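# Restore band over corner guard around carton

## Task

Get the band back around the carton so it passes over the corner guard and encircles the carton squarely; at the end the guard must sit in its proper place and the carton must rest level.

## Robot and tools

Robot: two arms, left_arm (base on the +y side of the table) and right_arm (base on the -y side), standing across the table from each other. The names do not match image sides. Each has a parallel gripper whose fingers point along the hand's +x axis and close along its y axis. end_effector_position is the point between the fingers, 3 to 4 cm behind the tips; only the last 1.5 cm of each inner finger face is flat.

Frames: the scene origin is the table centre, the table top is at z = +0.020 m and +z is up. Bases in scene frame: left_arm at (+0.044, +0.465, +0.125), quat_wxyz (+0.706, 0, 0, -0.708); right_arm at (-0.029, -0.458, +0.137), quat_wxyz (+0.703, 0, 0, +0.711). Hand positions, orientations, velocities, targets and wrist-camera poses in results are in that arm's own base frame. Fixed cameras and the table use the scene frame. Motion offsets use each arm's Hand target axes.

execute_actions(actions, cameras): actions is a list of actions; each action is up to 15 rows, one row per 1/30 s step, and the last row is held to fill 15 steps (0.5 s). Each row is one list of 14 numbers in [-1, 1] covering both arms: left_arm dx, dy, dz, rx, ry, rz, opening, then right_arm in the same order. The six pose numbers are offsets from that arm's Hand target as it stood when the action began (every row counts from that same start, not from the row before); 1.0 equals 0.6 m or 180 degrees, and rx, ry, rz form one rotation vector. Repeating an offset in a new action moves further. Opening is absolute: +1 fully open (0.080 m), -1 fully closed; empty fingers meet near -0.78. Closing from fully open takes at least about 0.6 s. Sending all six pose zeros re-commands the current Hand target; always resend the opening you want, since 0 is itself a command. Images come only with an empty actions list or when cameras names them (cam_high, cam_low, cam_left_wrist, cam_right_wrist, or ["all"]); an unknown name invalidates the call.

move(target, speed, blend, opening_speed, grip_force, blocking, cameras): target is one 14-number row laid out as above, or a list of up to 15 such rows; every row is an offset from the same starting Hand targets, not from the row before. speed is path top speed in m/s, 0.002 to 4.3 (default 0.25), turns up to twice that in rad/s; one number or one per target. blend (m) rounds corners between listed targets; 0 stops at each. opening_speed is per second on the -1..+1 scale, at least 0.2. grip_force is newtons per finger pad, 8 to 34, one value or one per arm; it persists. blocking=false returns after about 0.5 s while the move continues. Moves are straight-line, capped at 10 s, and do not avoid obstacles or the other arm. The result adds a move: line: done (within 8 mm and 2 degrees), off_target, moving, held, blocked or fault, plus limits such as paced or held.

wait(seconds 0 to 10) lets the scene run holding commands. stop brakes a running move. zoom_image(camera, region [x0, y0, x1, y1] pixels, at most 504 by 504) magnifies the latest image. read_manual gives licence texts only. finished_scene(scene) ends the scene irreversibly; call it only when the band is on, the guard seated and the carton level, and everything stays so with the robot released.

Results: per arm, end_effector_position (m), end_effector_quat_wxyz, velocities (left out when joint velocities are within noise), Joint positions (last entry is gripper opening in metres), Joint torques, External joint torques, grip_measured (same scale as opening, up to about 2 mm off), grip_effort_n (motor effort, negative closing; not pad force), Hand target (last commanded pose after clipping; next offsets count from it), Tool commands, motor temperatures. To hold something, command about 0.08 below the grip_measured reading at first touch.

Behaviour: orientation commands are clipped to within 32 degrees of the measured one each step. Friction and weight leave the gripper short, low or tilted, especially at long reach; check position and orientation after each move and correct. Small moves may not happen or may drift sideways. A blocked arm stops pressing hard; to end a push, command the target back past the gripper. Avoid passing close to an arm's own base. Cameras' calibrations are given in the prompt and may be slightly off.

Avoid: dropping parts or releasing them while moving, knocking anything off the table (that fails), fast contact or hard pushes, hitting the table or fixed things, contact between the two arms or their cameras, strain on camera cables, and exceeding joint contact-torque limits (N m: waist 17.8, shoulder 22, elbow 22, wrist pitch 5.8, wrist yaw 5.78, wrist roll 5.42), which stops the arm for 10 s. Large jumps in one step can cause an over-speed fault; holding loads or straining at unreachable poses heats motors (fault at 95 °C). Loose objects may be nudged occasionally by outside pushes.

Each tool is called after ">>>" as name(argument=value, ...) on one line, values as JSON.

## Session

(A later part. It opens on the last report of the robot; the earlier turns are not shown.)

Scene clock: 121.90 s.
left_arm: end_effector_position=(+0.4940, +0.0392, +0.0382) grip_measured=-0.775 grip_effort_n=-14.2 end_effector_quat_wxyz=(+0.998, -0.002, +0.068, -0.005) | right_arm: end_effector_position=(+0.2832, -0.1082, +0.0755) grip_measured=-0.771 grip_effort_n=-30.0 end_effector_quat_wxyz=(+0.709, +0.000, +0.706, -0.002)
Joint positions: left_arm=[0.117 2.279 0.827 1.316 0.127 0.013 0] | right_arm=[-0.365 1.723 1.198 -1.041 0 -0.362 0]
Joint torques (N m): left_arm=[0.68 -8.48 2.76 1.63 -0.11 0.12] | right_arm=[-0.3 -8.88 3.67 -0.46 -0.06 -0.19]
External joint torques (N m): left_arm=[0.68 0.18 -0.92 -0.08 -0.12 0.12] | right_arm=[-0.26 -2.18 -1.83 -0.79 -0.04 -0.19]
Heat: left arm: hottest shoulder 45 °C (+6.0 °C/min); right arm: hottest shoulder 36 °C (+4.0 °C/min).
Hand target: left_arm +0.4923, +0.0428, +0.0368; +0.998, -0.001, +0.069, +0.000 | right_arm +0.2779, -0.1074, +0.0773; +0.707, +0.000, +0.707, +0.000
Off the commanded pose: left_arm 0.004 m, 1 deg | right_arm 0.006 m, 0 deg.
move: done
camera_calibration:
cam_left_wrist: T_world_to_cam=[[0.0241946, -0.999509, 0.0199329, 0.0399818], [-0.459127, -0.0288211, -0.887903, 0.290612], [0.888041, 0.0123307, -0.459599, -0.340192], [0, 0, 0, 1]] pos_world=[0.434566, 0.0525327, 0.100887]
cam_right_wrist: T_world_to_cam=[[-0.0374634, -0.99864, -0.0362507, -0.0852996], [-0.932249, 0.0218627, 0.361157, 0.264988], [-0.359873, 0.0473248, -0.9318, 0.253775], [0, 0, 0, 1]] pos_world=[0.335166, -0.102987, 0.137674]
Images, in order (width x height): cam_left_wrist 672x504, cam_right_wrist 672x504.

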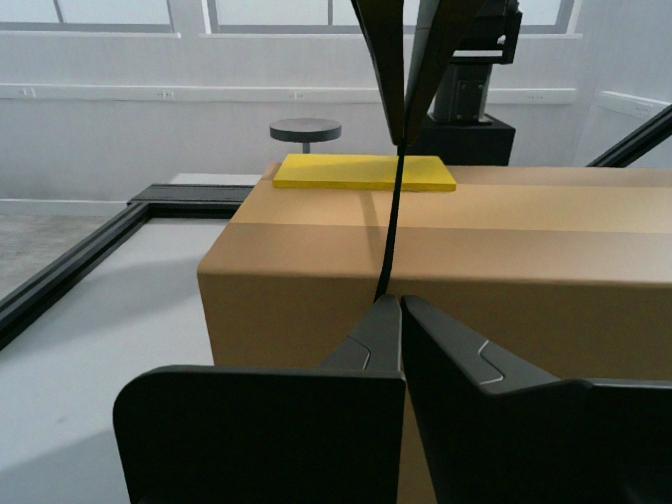

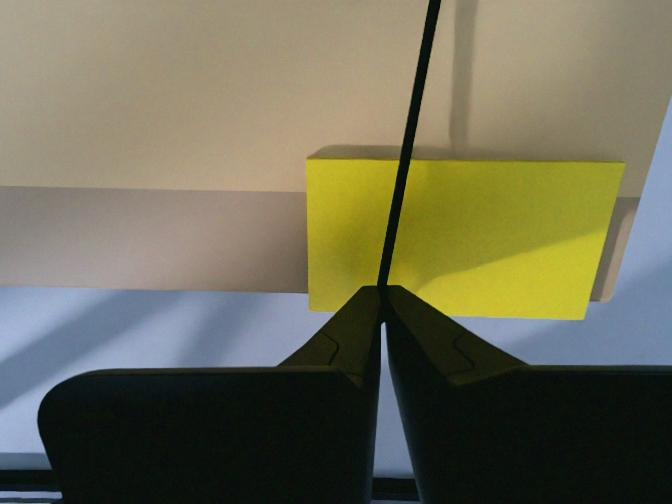

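>>> move(target=[[0,0,0,0,0,0,-1, -0.004,0,-0.014,0,0,0,-1],[0,0,0,0,0,0,-1, -0.004,-0.018,-0.014,0,0,0,-1]], speed=0.03, cameras=["cam_right_wrist","cam_left_wrist"])

Scene clock: 123.67 s.
left_arm: end_effector_position=(+0.4940, +0.0394, +0.0383) grip_measured=-0.775 grip_effort_n=-14.2 end_effector_quat_wxyz=(+0.998, -0.002, +0.068, -0.005) | right_arm: end_effector_position=(+0.2743, -0.1172, +0.0793) grip_measured=-0.771 grip_effort_n=-29.5 end_effector_quat_wxyz=(+0.713, -0.001, +0.701, -0.001)
Joint positions: left_arm=[0.118 2.279 0.827 1.316 0.127 0.013 0] | right_arm=[-0.406 1.692 1.178 -1.041 -0.005 -0.406 0]
Joint torques (N m): left_arm=[0.66 -8.33 2.66 1.61 -0.11 0.13] | right_arm=[-0.49 -7.01 4.85 -0.95 0.11 -0.18]
External joint torques (N m): left_arm=[0.73 0.26 -0.98 -0.08 -0.13 0.13] | right_arm=[-0.49 -0.46 -0.79 -1.33 0.13 -0.18]
Heat: left arm: hottest shoulder 45 °C (+6.0 °C/min); right arm: hottest shoulder 36 °C (+4.0 °C/min).
Hand target: left_arm +0.4923, +0.0428, +0.0368; +0.998, -0.001, +0.069, +0.000 | right_arm +0.2695, -0.1182, +0.0796; +0.707, +0.000, +0.707, +0.000
Off the commanded pose: left_arm 0.004 m, 1 deg | right_arm 0.005 m, 1 deg.
move: done
camera_calibration:
cam_left_wrist: T_world_to_cam=[[0.0245019, -0.999502, 0.0198904, 0.0400493], [-0.458839, -0.0289205, -0.888049, 0.290601], [0.888182, 0.0126324, -0.459319, -0.340255], [0, 0, 0, 1]] pos_world=[0.434565, 0.0527319, 0.100986]
cam_right_wrist: T_world_to_cam=[[-0.0342882, -0.998744, -0.0365404, -0.095492], [-0.936718, 0.01937, 0.349549, 0.257375], [-0.348402, 0.0462135, -0.936205, 0.251679], [0, 0, 0, 1]] pos_world=[0.325499, -0.111988, 0.142168]
Images, in order (width x height): cam_left_wrist 672x504, cam_right_wrist 672x504.

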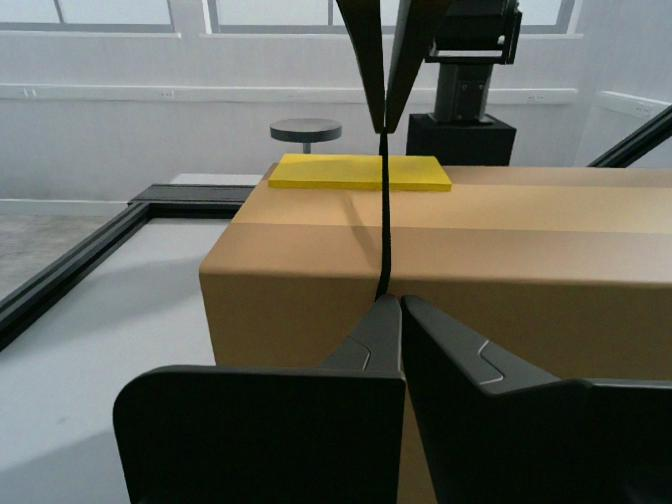

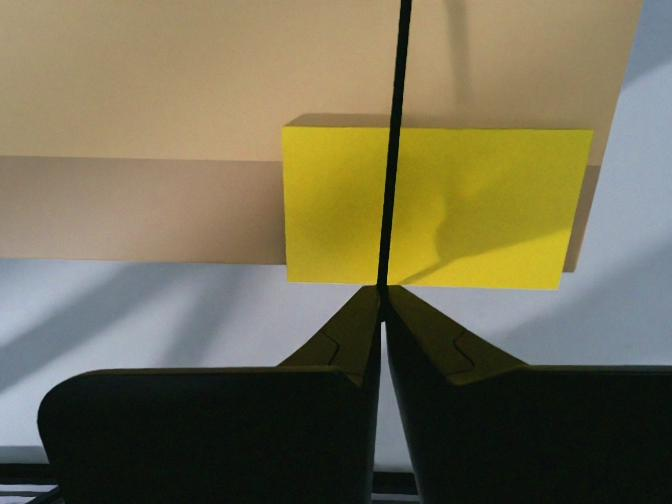

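>>> move(target=[[0,0,0,0,0,0,-1, -0.002,-0.005,0,0,0,0,-1],[0,0,0,0,0,0,-1, 0.0,-0.005,0.016,0,0,0,-1],[0,0,0,0,0,0,-1, 0.029,-0.005,0.019,0,0,0,-1]], speed=0.03, cameras=["cam_right_wrist","cam_left_wrist"])

Scene clock: 126.23 s.
left_arm: end_effector_position=(+0.4940, +0.0396, +0.0383) grip_measured=-0.775 grip_effort_n=-14.2 end_effector_quat_wxyz=(+0.998, -0.002, +0.068, -0.005) | right_arm: end_effector_position=(+0.2869, -0.1225, +0.0692) grip_measured=-0.771 grip_effort_n=-29.5 end_effector_quat_wxyz=(+0.718, -0.005, +0.696, +0.000)
Joint positions: left_arm=[0.118 2.279 0.827 1.316 0.127 0.013 0] | right_arm=[-0.406 1.741 1.193 -0.991 -0.005 -0.413 0]
Joint torques (N m): left_arm=[0.49 -8.38 2.76 1.61 -0.1 0.07] | right_arm=[-0.03 -5.86 3.35 -0.21 0.14 0.17]
External joint torques (N m): left_arm=[0.48 0.28 -0.92 -0.1 -0.11 0.07] | right_arm=[0 1 -2.22 -0.61 0.17 0.17]
Heat: left arm: hottest shoulder 45 °C (+5.1 °C/min); right arm: hottest shoulder 36 °C (+4.1 °C/min).
Hand target: left_arm +0.4923, +0.0428, +0.0368; +0.998, -0.001, +0.069, +0.000 | right_arm +0.2810, -0.1213, +0.0623; +0.707, +0.000, +0.707, +0.000
Off the commanded pose: left_arm 0.004 m, 1 deg | right_arm 0.009 m, 2 deg.
move: off_target (right_arm)
camera_calibration:
cam_left_wrist: T_world_to_cam=[[0.0249485, -0.999491, 0.0198823, 0.0400544], [-0.458821, -0.0291182, -0.888052, 0.29061], [0.888179, 0.0130331, -0.459314, -0.340278], [0, 0, 0, 1]] pos_world=[0.434566, 0.0529309, 0.100986]
cam_right_wrist: T_world_to_cam=[[-0.0268941, -0.999146, -0.0313818, -0.103171], [-0.941836, 0.0148062, 0.335746, 0.274681], [-0.334994, 0.0385861, -0.94143, 0.242429], [0, 0, 0, 1]] pos_world=[0.337142, -0.116505, 0.132769]
Images, in order (width x height): cam_left_wrist 672x504, cam_right_wrist 672x504.

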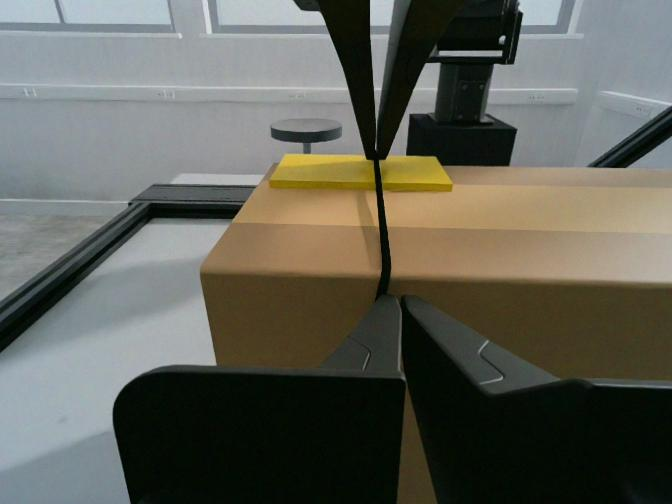

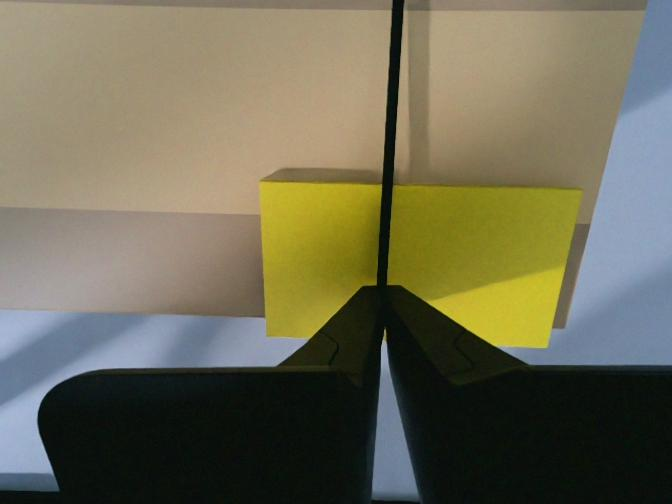

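>>> zoom_image(camera="cam_left_wrist", region=[180, 140, 480, 365])

Scaled by 1.680 from the camera's 672x504 image, which has a finer 960x720 frame.

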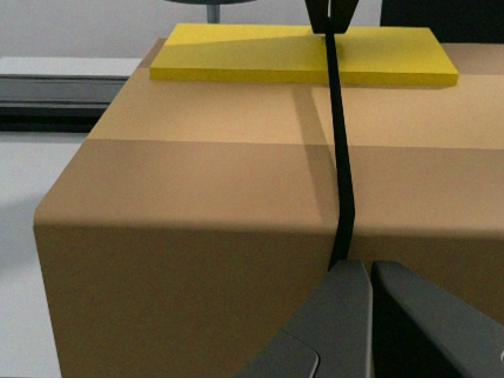

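>>> move(target=[0,0,0,0,0,0,-1, 0,0,0.005,0,0,0,-0.4], opening_speed=0.4, cameras=["cam_right_wrist","cam_left_wrist"])

Scene clock: 129.23 s.
left_arm: end_effector_position=(+0.4940, +0.0396, +0.0383) grip_measured=-0.775 grip_effort_n=-13.7 end_effector_quat_wxyz=(+0.998, -0.002, +0.068, -0.005) | right_arm: end_effector_position=(+0.2842, -0.1221, +0.0669) grip_measured=-0.405 grip_effort_n=21.2 end_effector_quat_wxyz=(+0.712, -0.003, +0.702, -0.001)
Joint positions: left_arm=[0.118 2.279 0.827 1.316 0.127 0.013 0] | right_arm=[-0.406 1.746 1.19 -0.998 0 -0.409 0.017]
Joint torques (N m): left_arm=[0.54 -8.41 2.7 1.62 -0.12 0.09] | right_arm=[0.28 -5.35 4.89 0.12 -0.03 0.18]
External joint torques (N m): left_arm=[0.53 0.25 -0.97 -0.09 -0.13 0.09] | right_arm=[0.28 1.49 -0.59 -0.24 -0.01 0.18]
Heat: left arm: hottest shoulder 45 °C (+5.1 °C/min); right arm: hottest shoulder 36 °C (+4.1 °C/min).
Hand target: left_arm +0.4923, +0.0428, +0.0369; +0.998, -0.001, +0.069, +0.000 | right_arm +0.2840, -0.1212, +0.0622; +0.707, +0.000, +0.707, +0.000
Off the commanded pose: left_arm 0.004 m, 1 deg | right_arm 0.005 m, 1 deg.
move: done
camera_calibration:
cam_left_wrist: T_world_to_cam=[[0.0249485, -0.999491, 0.0198823, 0.0400544], [-0.458821, -0.0291182, -0.888052, 0.29061], [0.888179, 0.0130331, -0.459314, -0.340278], [0, 0, 0, 1]] pos_world=[0.434566, 0.0529309, 0.100986]
cam_right_wrist: T_world_to_cam=[[-0.0309986, -0.998988, -0.032599, -0.101657], [-0.936168, 0.0175918, 0.351111, 0.270636], [-0.350182, 0.0414021, -0.935766, 0.243555], [0, 0, 0, 1]] pos_world=[0.335499, -0.116399, 0.129573]
Images, in order (width x height): cam_left_wrist 672x504, cam_right_wrist 672x504.

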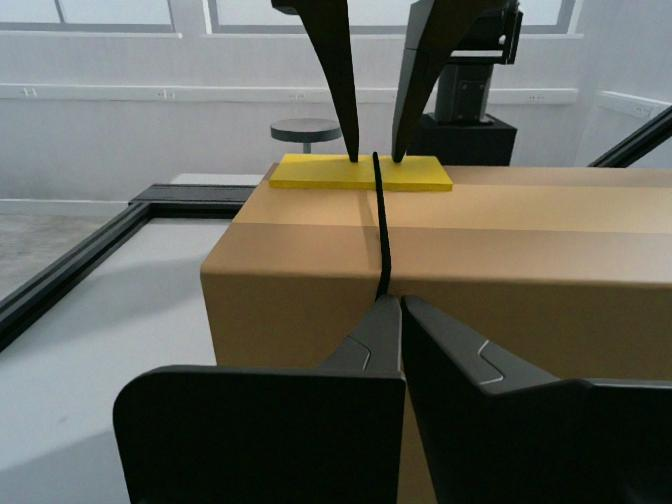

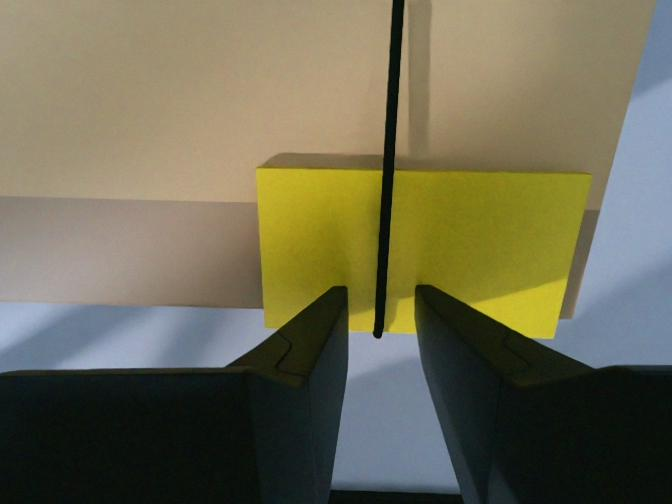

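>>> move(target=[0,0,0,0,0,0,-1, -0.06,0,0,0,0,0,-0.4], speed=0.08, cameras=["cam_right_wrist","cam_left_wrist"])

>>> move(target=[-0.1,0,0,0,0,0,-1, 0,0,0,0,0,0,-0.4], speed=0.08, cameras=["cam_right_wrist","cam_left_wrist"])

Scene clock: 130.40 s.
left_arm: end_effector_position=(+0.4940, +0.0396, +0.0383) grip_measured=-0.775 grip_effort_n=-13.7 end_effector_quat_wxyz=(+0.998, -0.002, +0.068, -0.005) | right_arm: end_effector_position=(+0.2819, -0.1211, +0.0935) grip_measured=-0.404 grip_effort_n=19.3 end_effector_quat_wxyz=(+0.702, +0.001, +0.712, +0.004)
Joint positions: left_arm=[0.118 2.279 0.827 1.316 0.127 0.013 0] | right_arm=[-0.406 1.736 1.288 -1.138 0 -0.409 0.017]
Joint torques (N m): left_arm=[0.43 -8.47 2.82 1.62 -0.08 0.11] | right_arm=[0.26 -8.35 5.85 -0.04 -0.04 0.17]
External joint torques (N m): left_arm=[0.45 0.11 -0.82 -0.07 -0.09 0.11] | right_arm=[0.26 -1.52 0.25 -0.36 -0.02 0.17]
Heat: left arm: hottest shoulder 45 °C (+5.1 °C/min); right arm: hottest shoulder 36 °C (+4.0 °C/min).
Hand target: left_arm +0.4923, +0.0428, +0.0369; +0.998, -0.001, +0.069, +0.000 | right_arm +0.2839, -0.1212, +0.0983; +0.707, +0.000, +0.707, +0.000
Off the commanded pose: left_arm 0.004 m, 1 deg | right_arm 0.005 m, 1 deg.
move: done
camera_calibration:
cam_left_wrist: T_world_to_cam=[[0.0249485, -0.999491, 0.0198823, 0.0400544], [-0.458821, -0.0291182, -0.888052, 0.29061], [0.888179, 0.0130331, -0.459314, -0.340278], [0, 0, 0, 1]] pos_world=[0.434566, 0.0529309, 0.100986]
cam_right_wrist: T_world_to_cam=[[-0.0320936, -0.998501, -0.0443324, -0.0983806], [-0.925439, 0.0129325, 0.378675, 0.252941], [-0.377534, 0.05318, -0.924467, 0.275744], [0, 0, 0, 1]] pos_world=[0.335027, -0.116168, 0.154773]
Images, in order (width x height): cam_left_wrist 672x504, cam_right_wrist 672x504.

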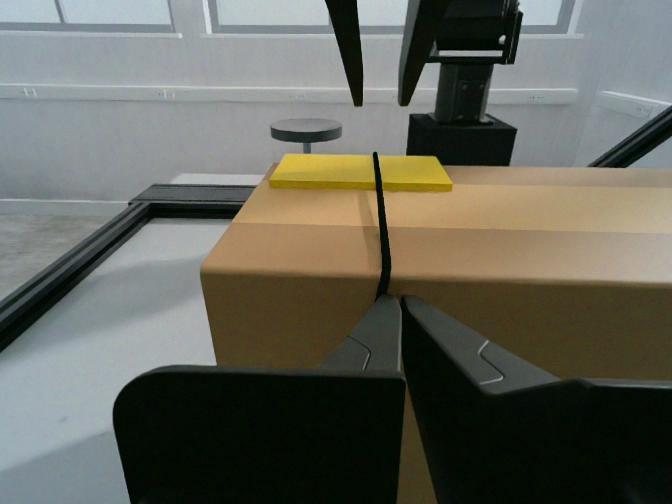

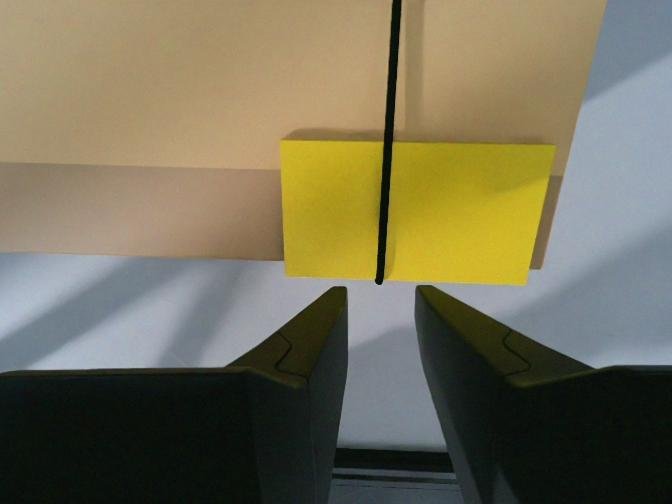

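Scene clock: 131.60 s.
left_arm: end_effector_position=(+0.4336, +0.0422, +0.0407) grip_measured=-0.775 grip_effort_n=-13.7 end_effector_quat_wxyz=(+0.997, -0.003, +0.075, +0.000) | right_arm: end_effector_position=(+0.2819, -0.1211, +0.0935) grip_measured=-0.404 grip_effort_n=19.8 end_effector_quat_wxyz=(+0.702, +0.001, +0.712, +0.004)
Joint positions: left_arm=[0.147 2.177 0.568 1.458 0.146 0.016 0] | right_arm=[-0.406 1.736 1.288 -1.138 0 -0.409 0.017]
Joint torques (N m): left_arm=[0.25 -8.31 1.97 1.71 0.12 0.16] | right_arm=[0.25 -8.23 5.8 -0.03 -0.04 0.18]
External joint torques (N m): left_arm=[0.24 -1.17 -0.85 0.03 0.1 0.16] | right_arm=[0.22 -1.41 0.25 -0.33 -0.02 0.18]
Heat: left arm: hottest shoulder 45 °C (+5.0 °C/min); right arm: hottest shoulder 36 °C (+4.0 °C/min).
Hand target: left_arm +0.4329, +0.0428, +0.0451; +0.998, -0.001, +0.069, +0.000 | right_arm +0.2840, -0.1212, +0.0983; +0.707, +0.000, +0.707, +0.000
Off the commanded pose: left_arm 0.005 m, 1 deg | right_arm 0.005 m, 1 deg.
move: done
camera_calibration:
cam_left_wrist: T_world_to_cam=[[0.0348424, -0.999179, 0.0206873, 0.0398443], [-0.471195, -0.0346787, -0.881347, 0.270461], [0.881341, 0.0209605, -0.472016, -0.282462], [0, 0, 0, 1]] pos_world=[0.374996, 0.0551113, 0.104219]
cam_right_wrist: T_world_to_cam=[[-0.0320936, -0.998501, -0.0443324, -0.0983806], [-0.925439, 0.0129325, 0.378675, 0.252941], [-0.377534, 0.05318, -0.924467, 0.275744], [0, 0, 0, 1]] pos_world=[0.335027, -0.116168, 0.154773]
Images, in order (width x height): cam_left_wrist 672x504, cam_right_wrist 672x504.

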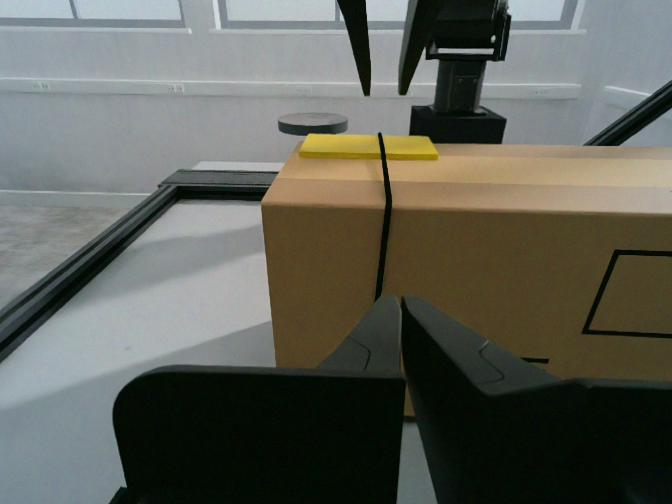

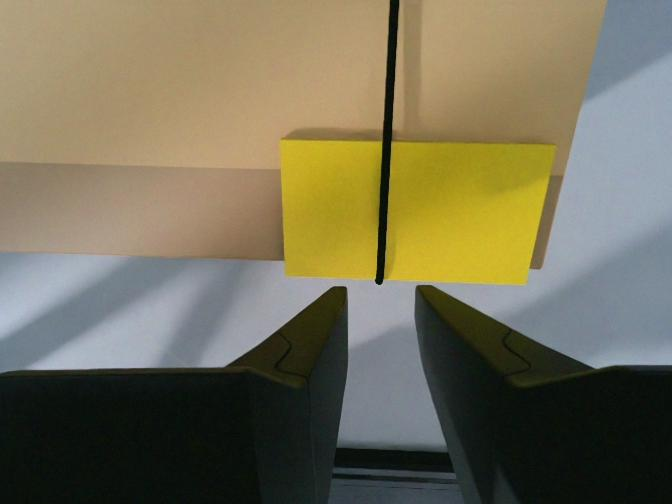

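>>> move(target=[[-0.05,0,0,0,0,0,-1, -0.02,0,-0.08,0,0,0,-0.4],[-0.05,0,0,0,0,0,-1, 0.02,0.0167,-0.162,0,-0.289,0,-0.4]], speed=0.15, cameras=["cam_right_wrist","cam_left_wrist"])

Scene clock: 136.33 s.
left_arm: end_effector_position=(+0.4038, +0.0421, +0.0452) grip_measured=-0.775 grip_effort_n=-13.7 end_effector_quat_wxyz=(+0.997, -0.003, +0.075, +0.000) | right_arm: end_effector_position=(+0.1873, -0.1121, +0.0871) grip_measured=-0.404 grip_effort_n=19.3 end_effector_quat_wxyz=(+0.945, +0.003, +0.328, -0.001)
Joint positions: left_arm=[0.164 2.125 0.444 1.53 0.163 0.019 0] | right_arm=[-1.017 0.88 0.357 -0.459 -0.731 -0.78 0.017]
Joint torques (N m): left_arm=[0.27 -7.58 1.77 1.71 0.12 0.1] | right_arm=[-0.04 -2.07 4.88 0.94 -0.55 -0.2]
External joint torques (N m): left_arm=[0.26 -1.06 -0.71 0 0.11 0.1] | right_arm=[-0.04 -0.66 -1.46 -0.18 -0.17 -0.2]
Heat: left arm: hottest shoulder 44 °C (+3.0 °C/min); right arm: hottest shoulder 36 °C (+4.0 °C/min).
Hand target: left_arm +0.4031, +0.0427, +0.0491; +0.998, -0.001, +0.070, +0.000 | right_arm +0.1867, -0.1110, +0.0862; +0.946, +0.000, +0.326, +0.000
Off the commanded pose: left_arm 0.004 m, 1 deg | right_arm 0.001 m, 0 deg.
move: done
camera_calibration:
cam_left_wrist: T_world_to_cam=[[0.0342631, -0.999199, 0.0206653, 0.0408998], [-0.471224, -0.0343863, -0.881343, 0.26024], [0.881348, 0.0204596, -0.472025, -0.254004], [0, 0, 0, 1]] pos_world=[0.345096, 0.0550126, 0.108619]
cam_right_wrist: T_world_to_cam=[[0.00380713, -0.998475, -0.0550693, -0.098499], [-0.862862, 0.0245538, -0.504843, 0.234285], [0.505426, 0.0494392, -0.861453, 0.0623293], [0, 0, 0, 1]] pos_world=[0.171028, -0.107183, 0.166547]
Images, in order (width x height): cam_left_wrist 672x504, cam_right_wrist 672x504.

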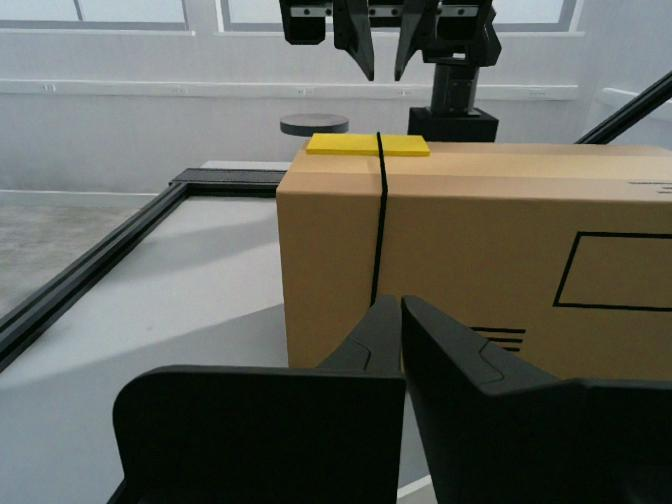

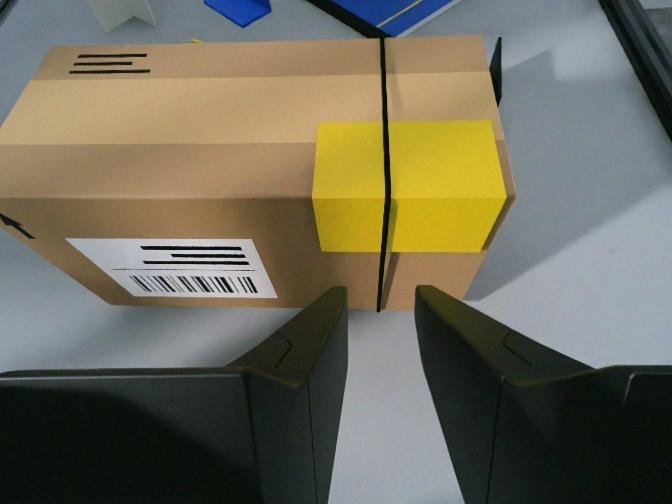

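>>> execute_actions(actions=[], cameras=["cam_high","cam_low","cam_right_wrist"])

>>> zoom_image(camera="cam_low", region=[160, 180, 300, 285])

>>> zoom_image(camera="cam_right_wrist", region=[280, 20, 530, 320])

Scene clock: 137.27 s.
left_arm: end_effector_position=(+0.4038, +0.0421, +0.0452) grip_measured=-0.775 grip_effort_n=-14.2 end_effector_quat_wxyz=(+0.997, -0.003, +0.075, +0.000) | right_arm: end_effector_position=(+0.1873, -0.1123, +0.0871) grip_measured=-0.404 grip_effort_n=19.8 end_effector_quat_wxyz=(+0.945, +0.003, +0.327, -0.002)
Joint positions: left_arm=[0.164 2.125 0.444 1.53 0.163 0.019 0] | right_arm=[-1.018 0.88 0.357 -0.458 -0.731 -0.78 0.017]
Joint velocities: within noise
Joint torques (N m): left_arm=[0.23 -7.52 1.68 1.69 0.08 0.13] | right_arm=[-0.14 -2.07 4.81 0.93 -0.53 -0.18]
External joint torques (N m): left_arm=[0.22 -1 -0.8 -0.02 0.07 0.13] | right_arm=[-0.12 -0.69 -1.47 -0.17 -0.16 -0.19]
Motor temperatures (°C): left_arm=[25 44 33 39 28 35] | right_arm=[28 36 34 35 29 31]
Heat: left arm: hottest shoulder 44 °C (+3.0 °C/min); right arm: hottest shoulder 36 °C (+4.0 °C/min).
Hand target: left_arm +0.4031, +0.0427, +0.0491; +0.998, -0.001, +0.070, +0.000 | right_arm +0.1867, -0.1112, +0.0862; +0.946, +0.000, +0.326, +0.000
Tool commands: left_gripper/opening=-1.0 right_gripper/opening=-0.4
Off the commanded pose: left_arm 0.004 m, 1 deg | right_arm 0.002 m, 0 deg.
camera_calibration:
cam_right_wrist: T_world_to_cam=[[0.00339298, -0.998495, -0.0547407, -0.0985862], [-0.862744, 0.024756, -0.505035, 0.234321], [0.50563, 0.0489407, -0.861361, 0.0622313], [0, 0, 0, 1]] pos_world=[0.171028, -0.107284, 0.166548]
Images, in order (width x height): cam_high 672x504, cam_low 672x504, cam_right_wrist 672x504.

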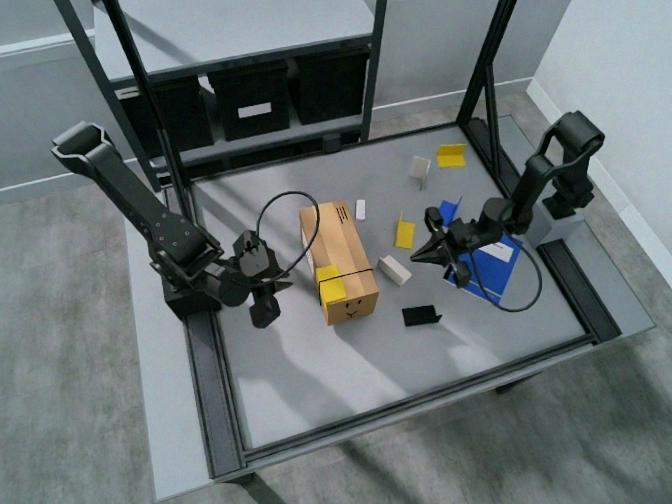

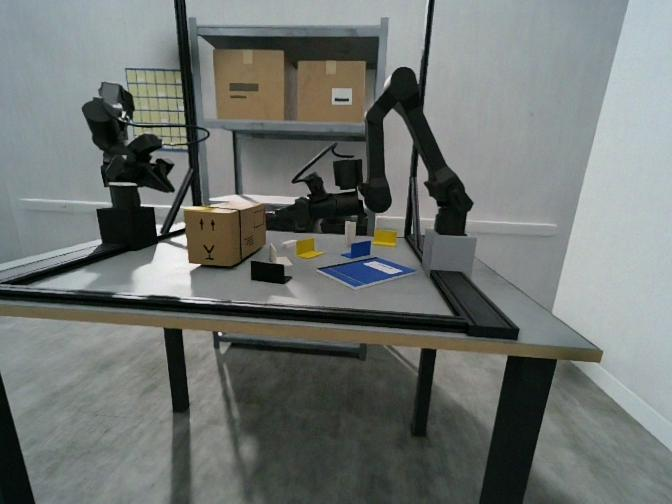

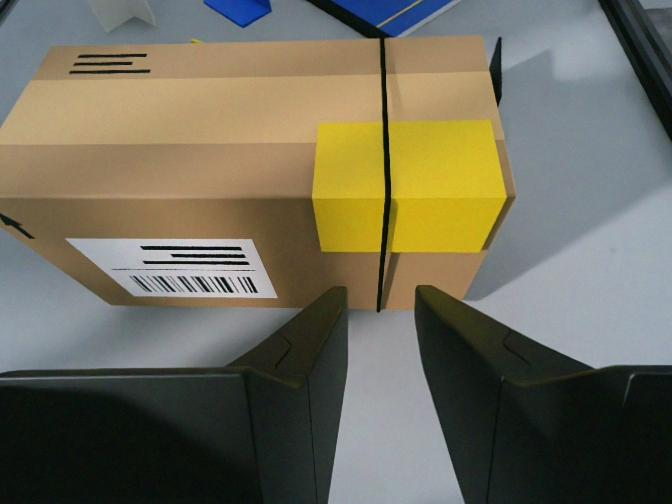

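Scaled by 3.600 from the camera's 672x504 image, which has a finer 960x720 frame.

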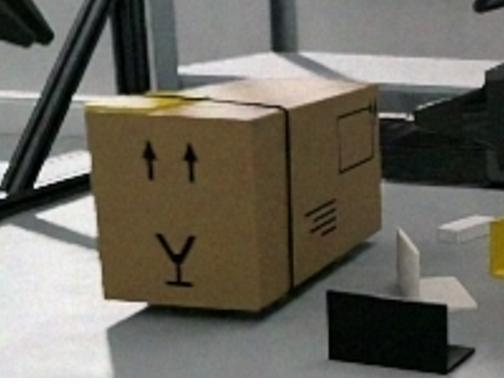

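Scaled by 1.680 from the camera's 672x504 image, which has a finer 960x720 frame.

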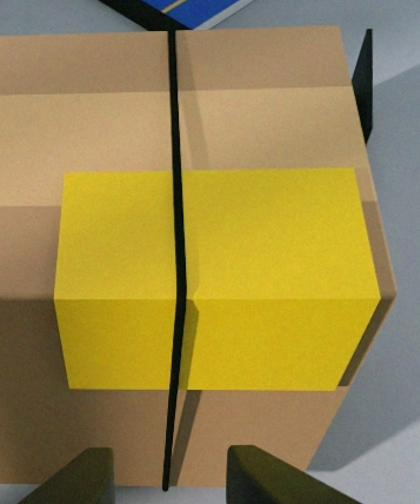

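>>> finished_scene(scene=1)

The scene is finished: the task was done.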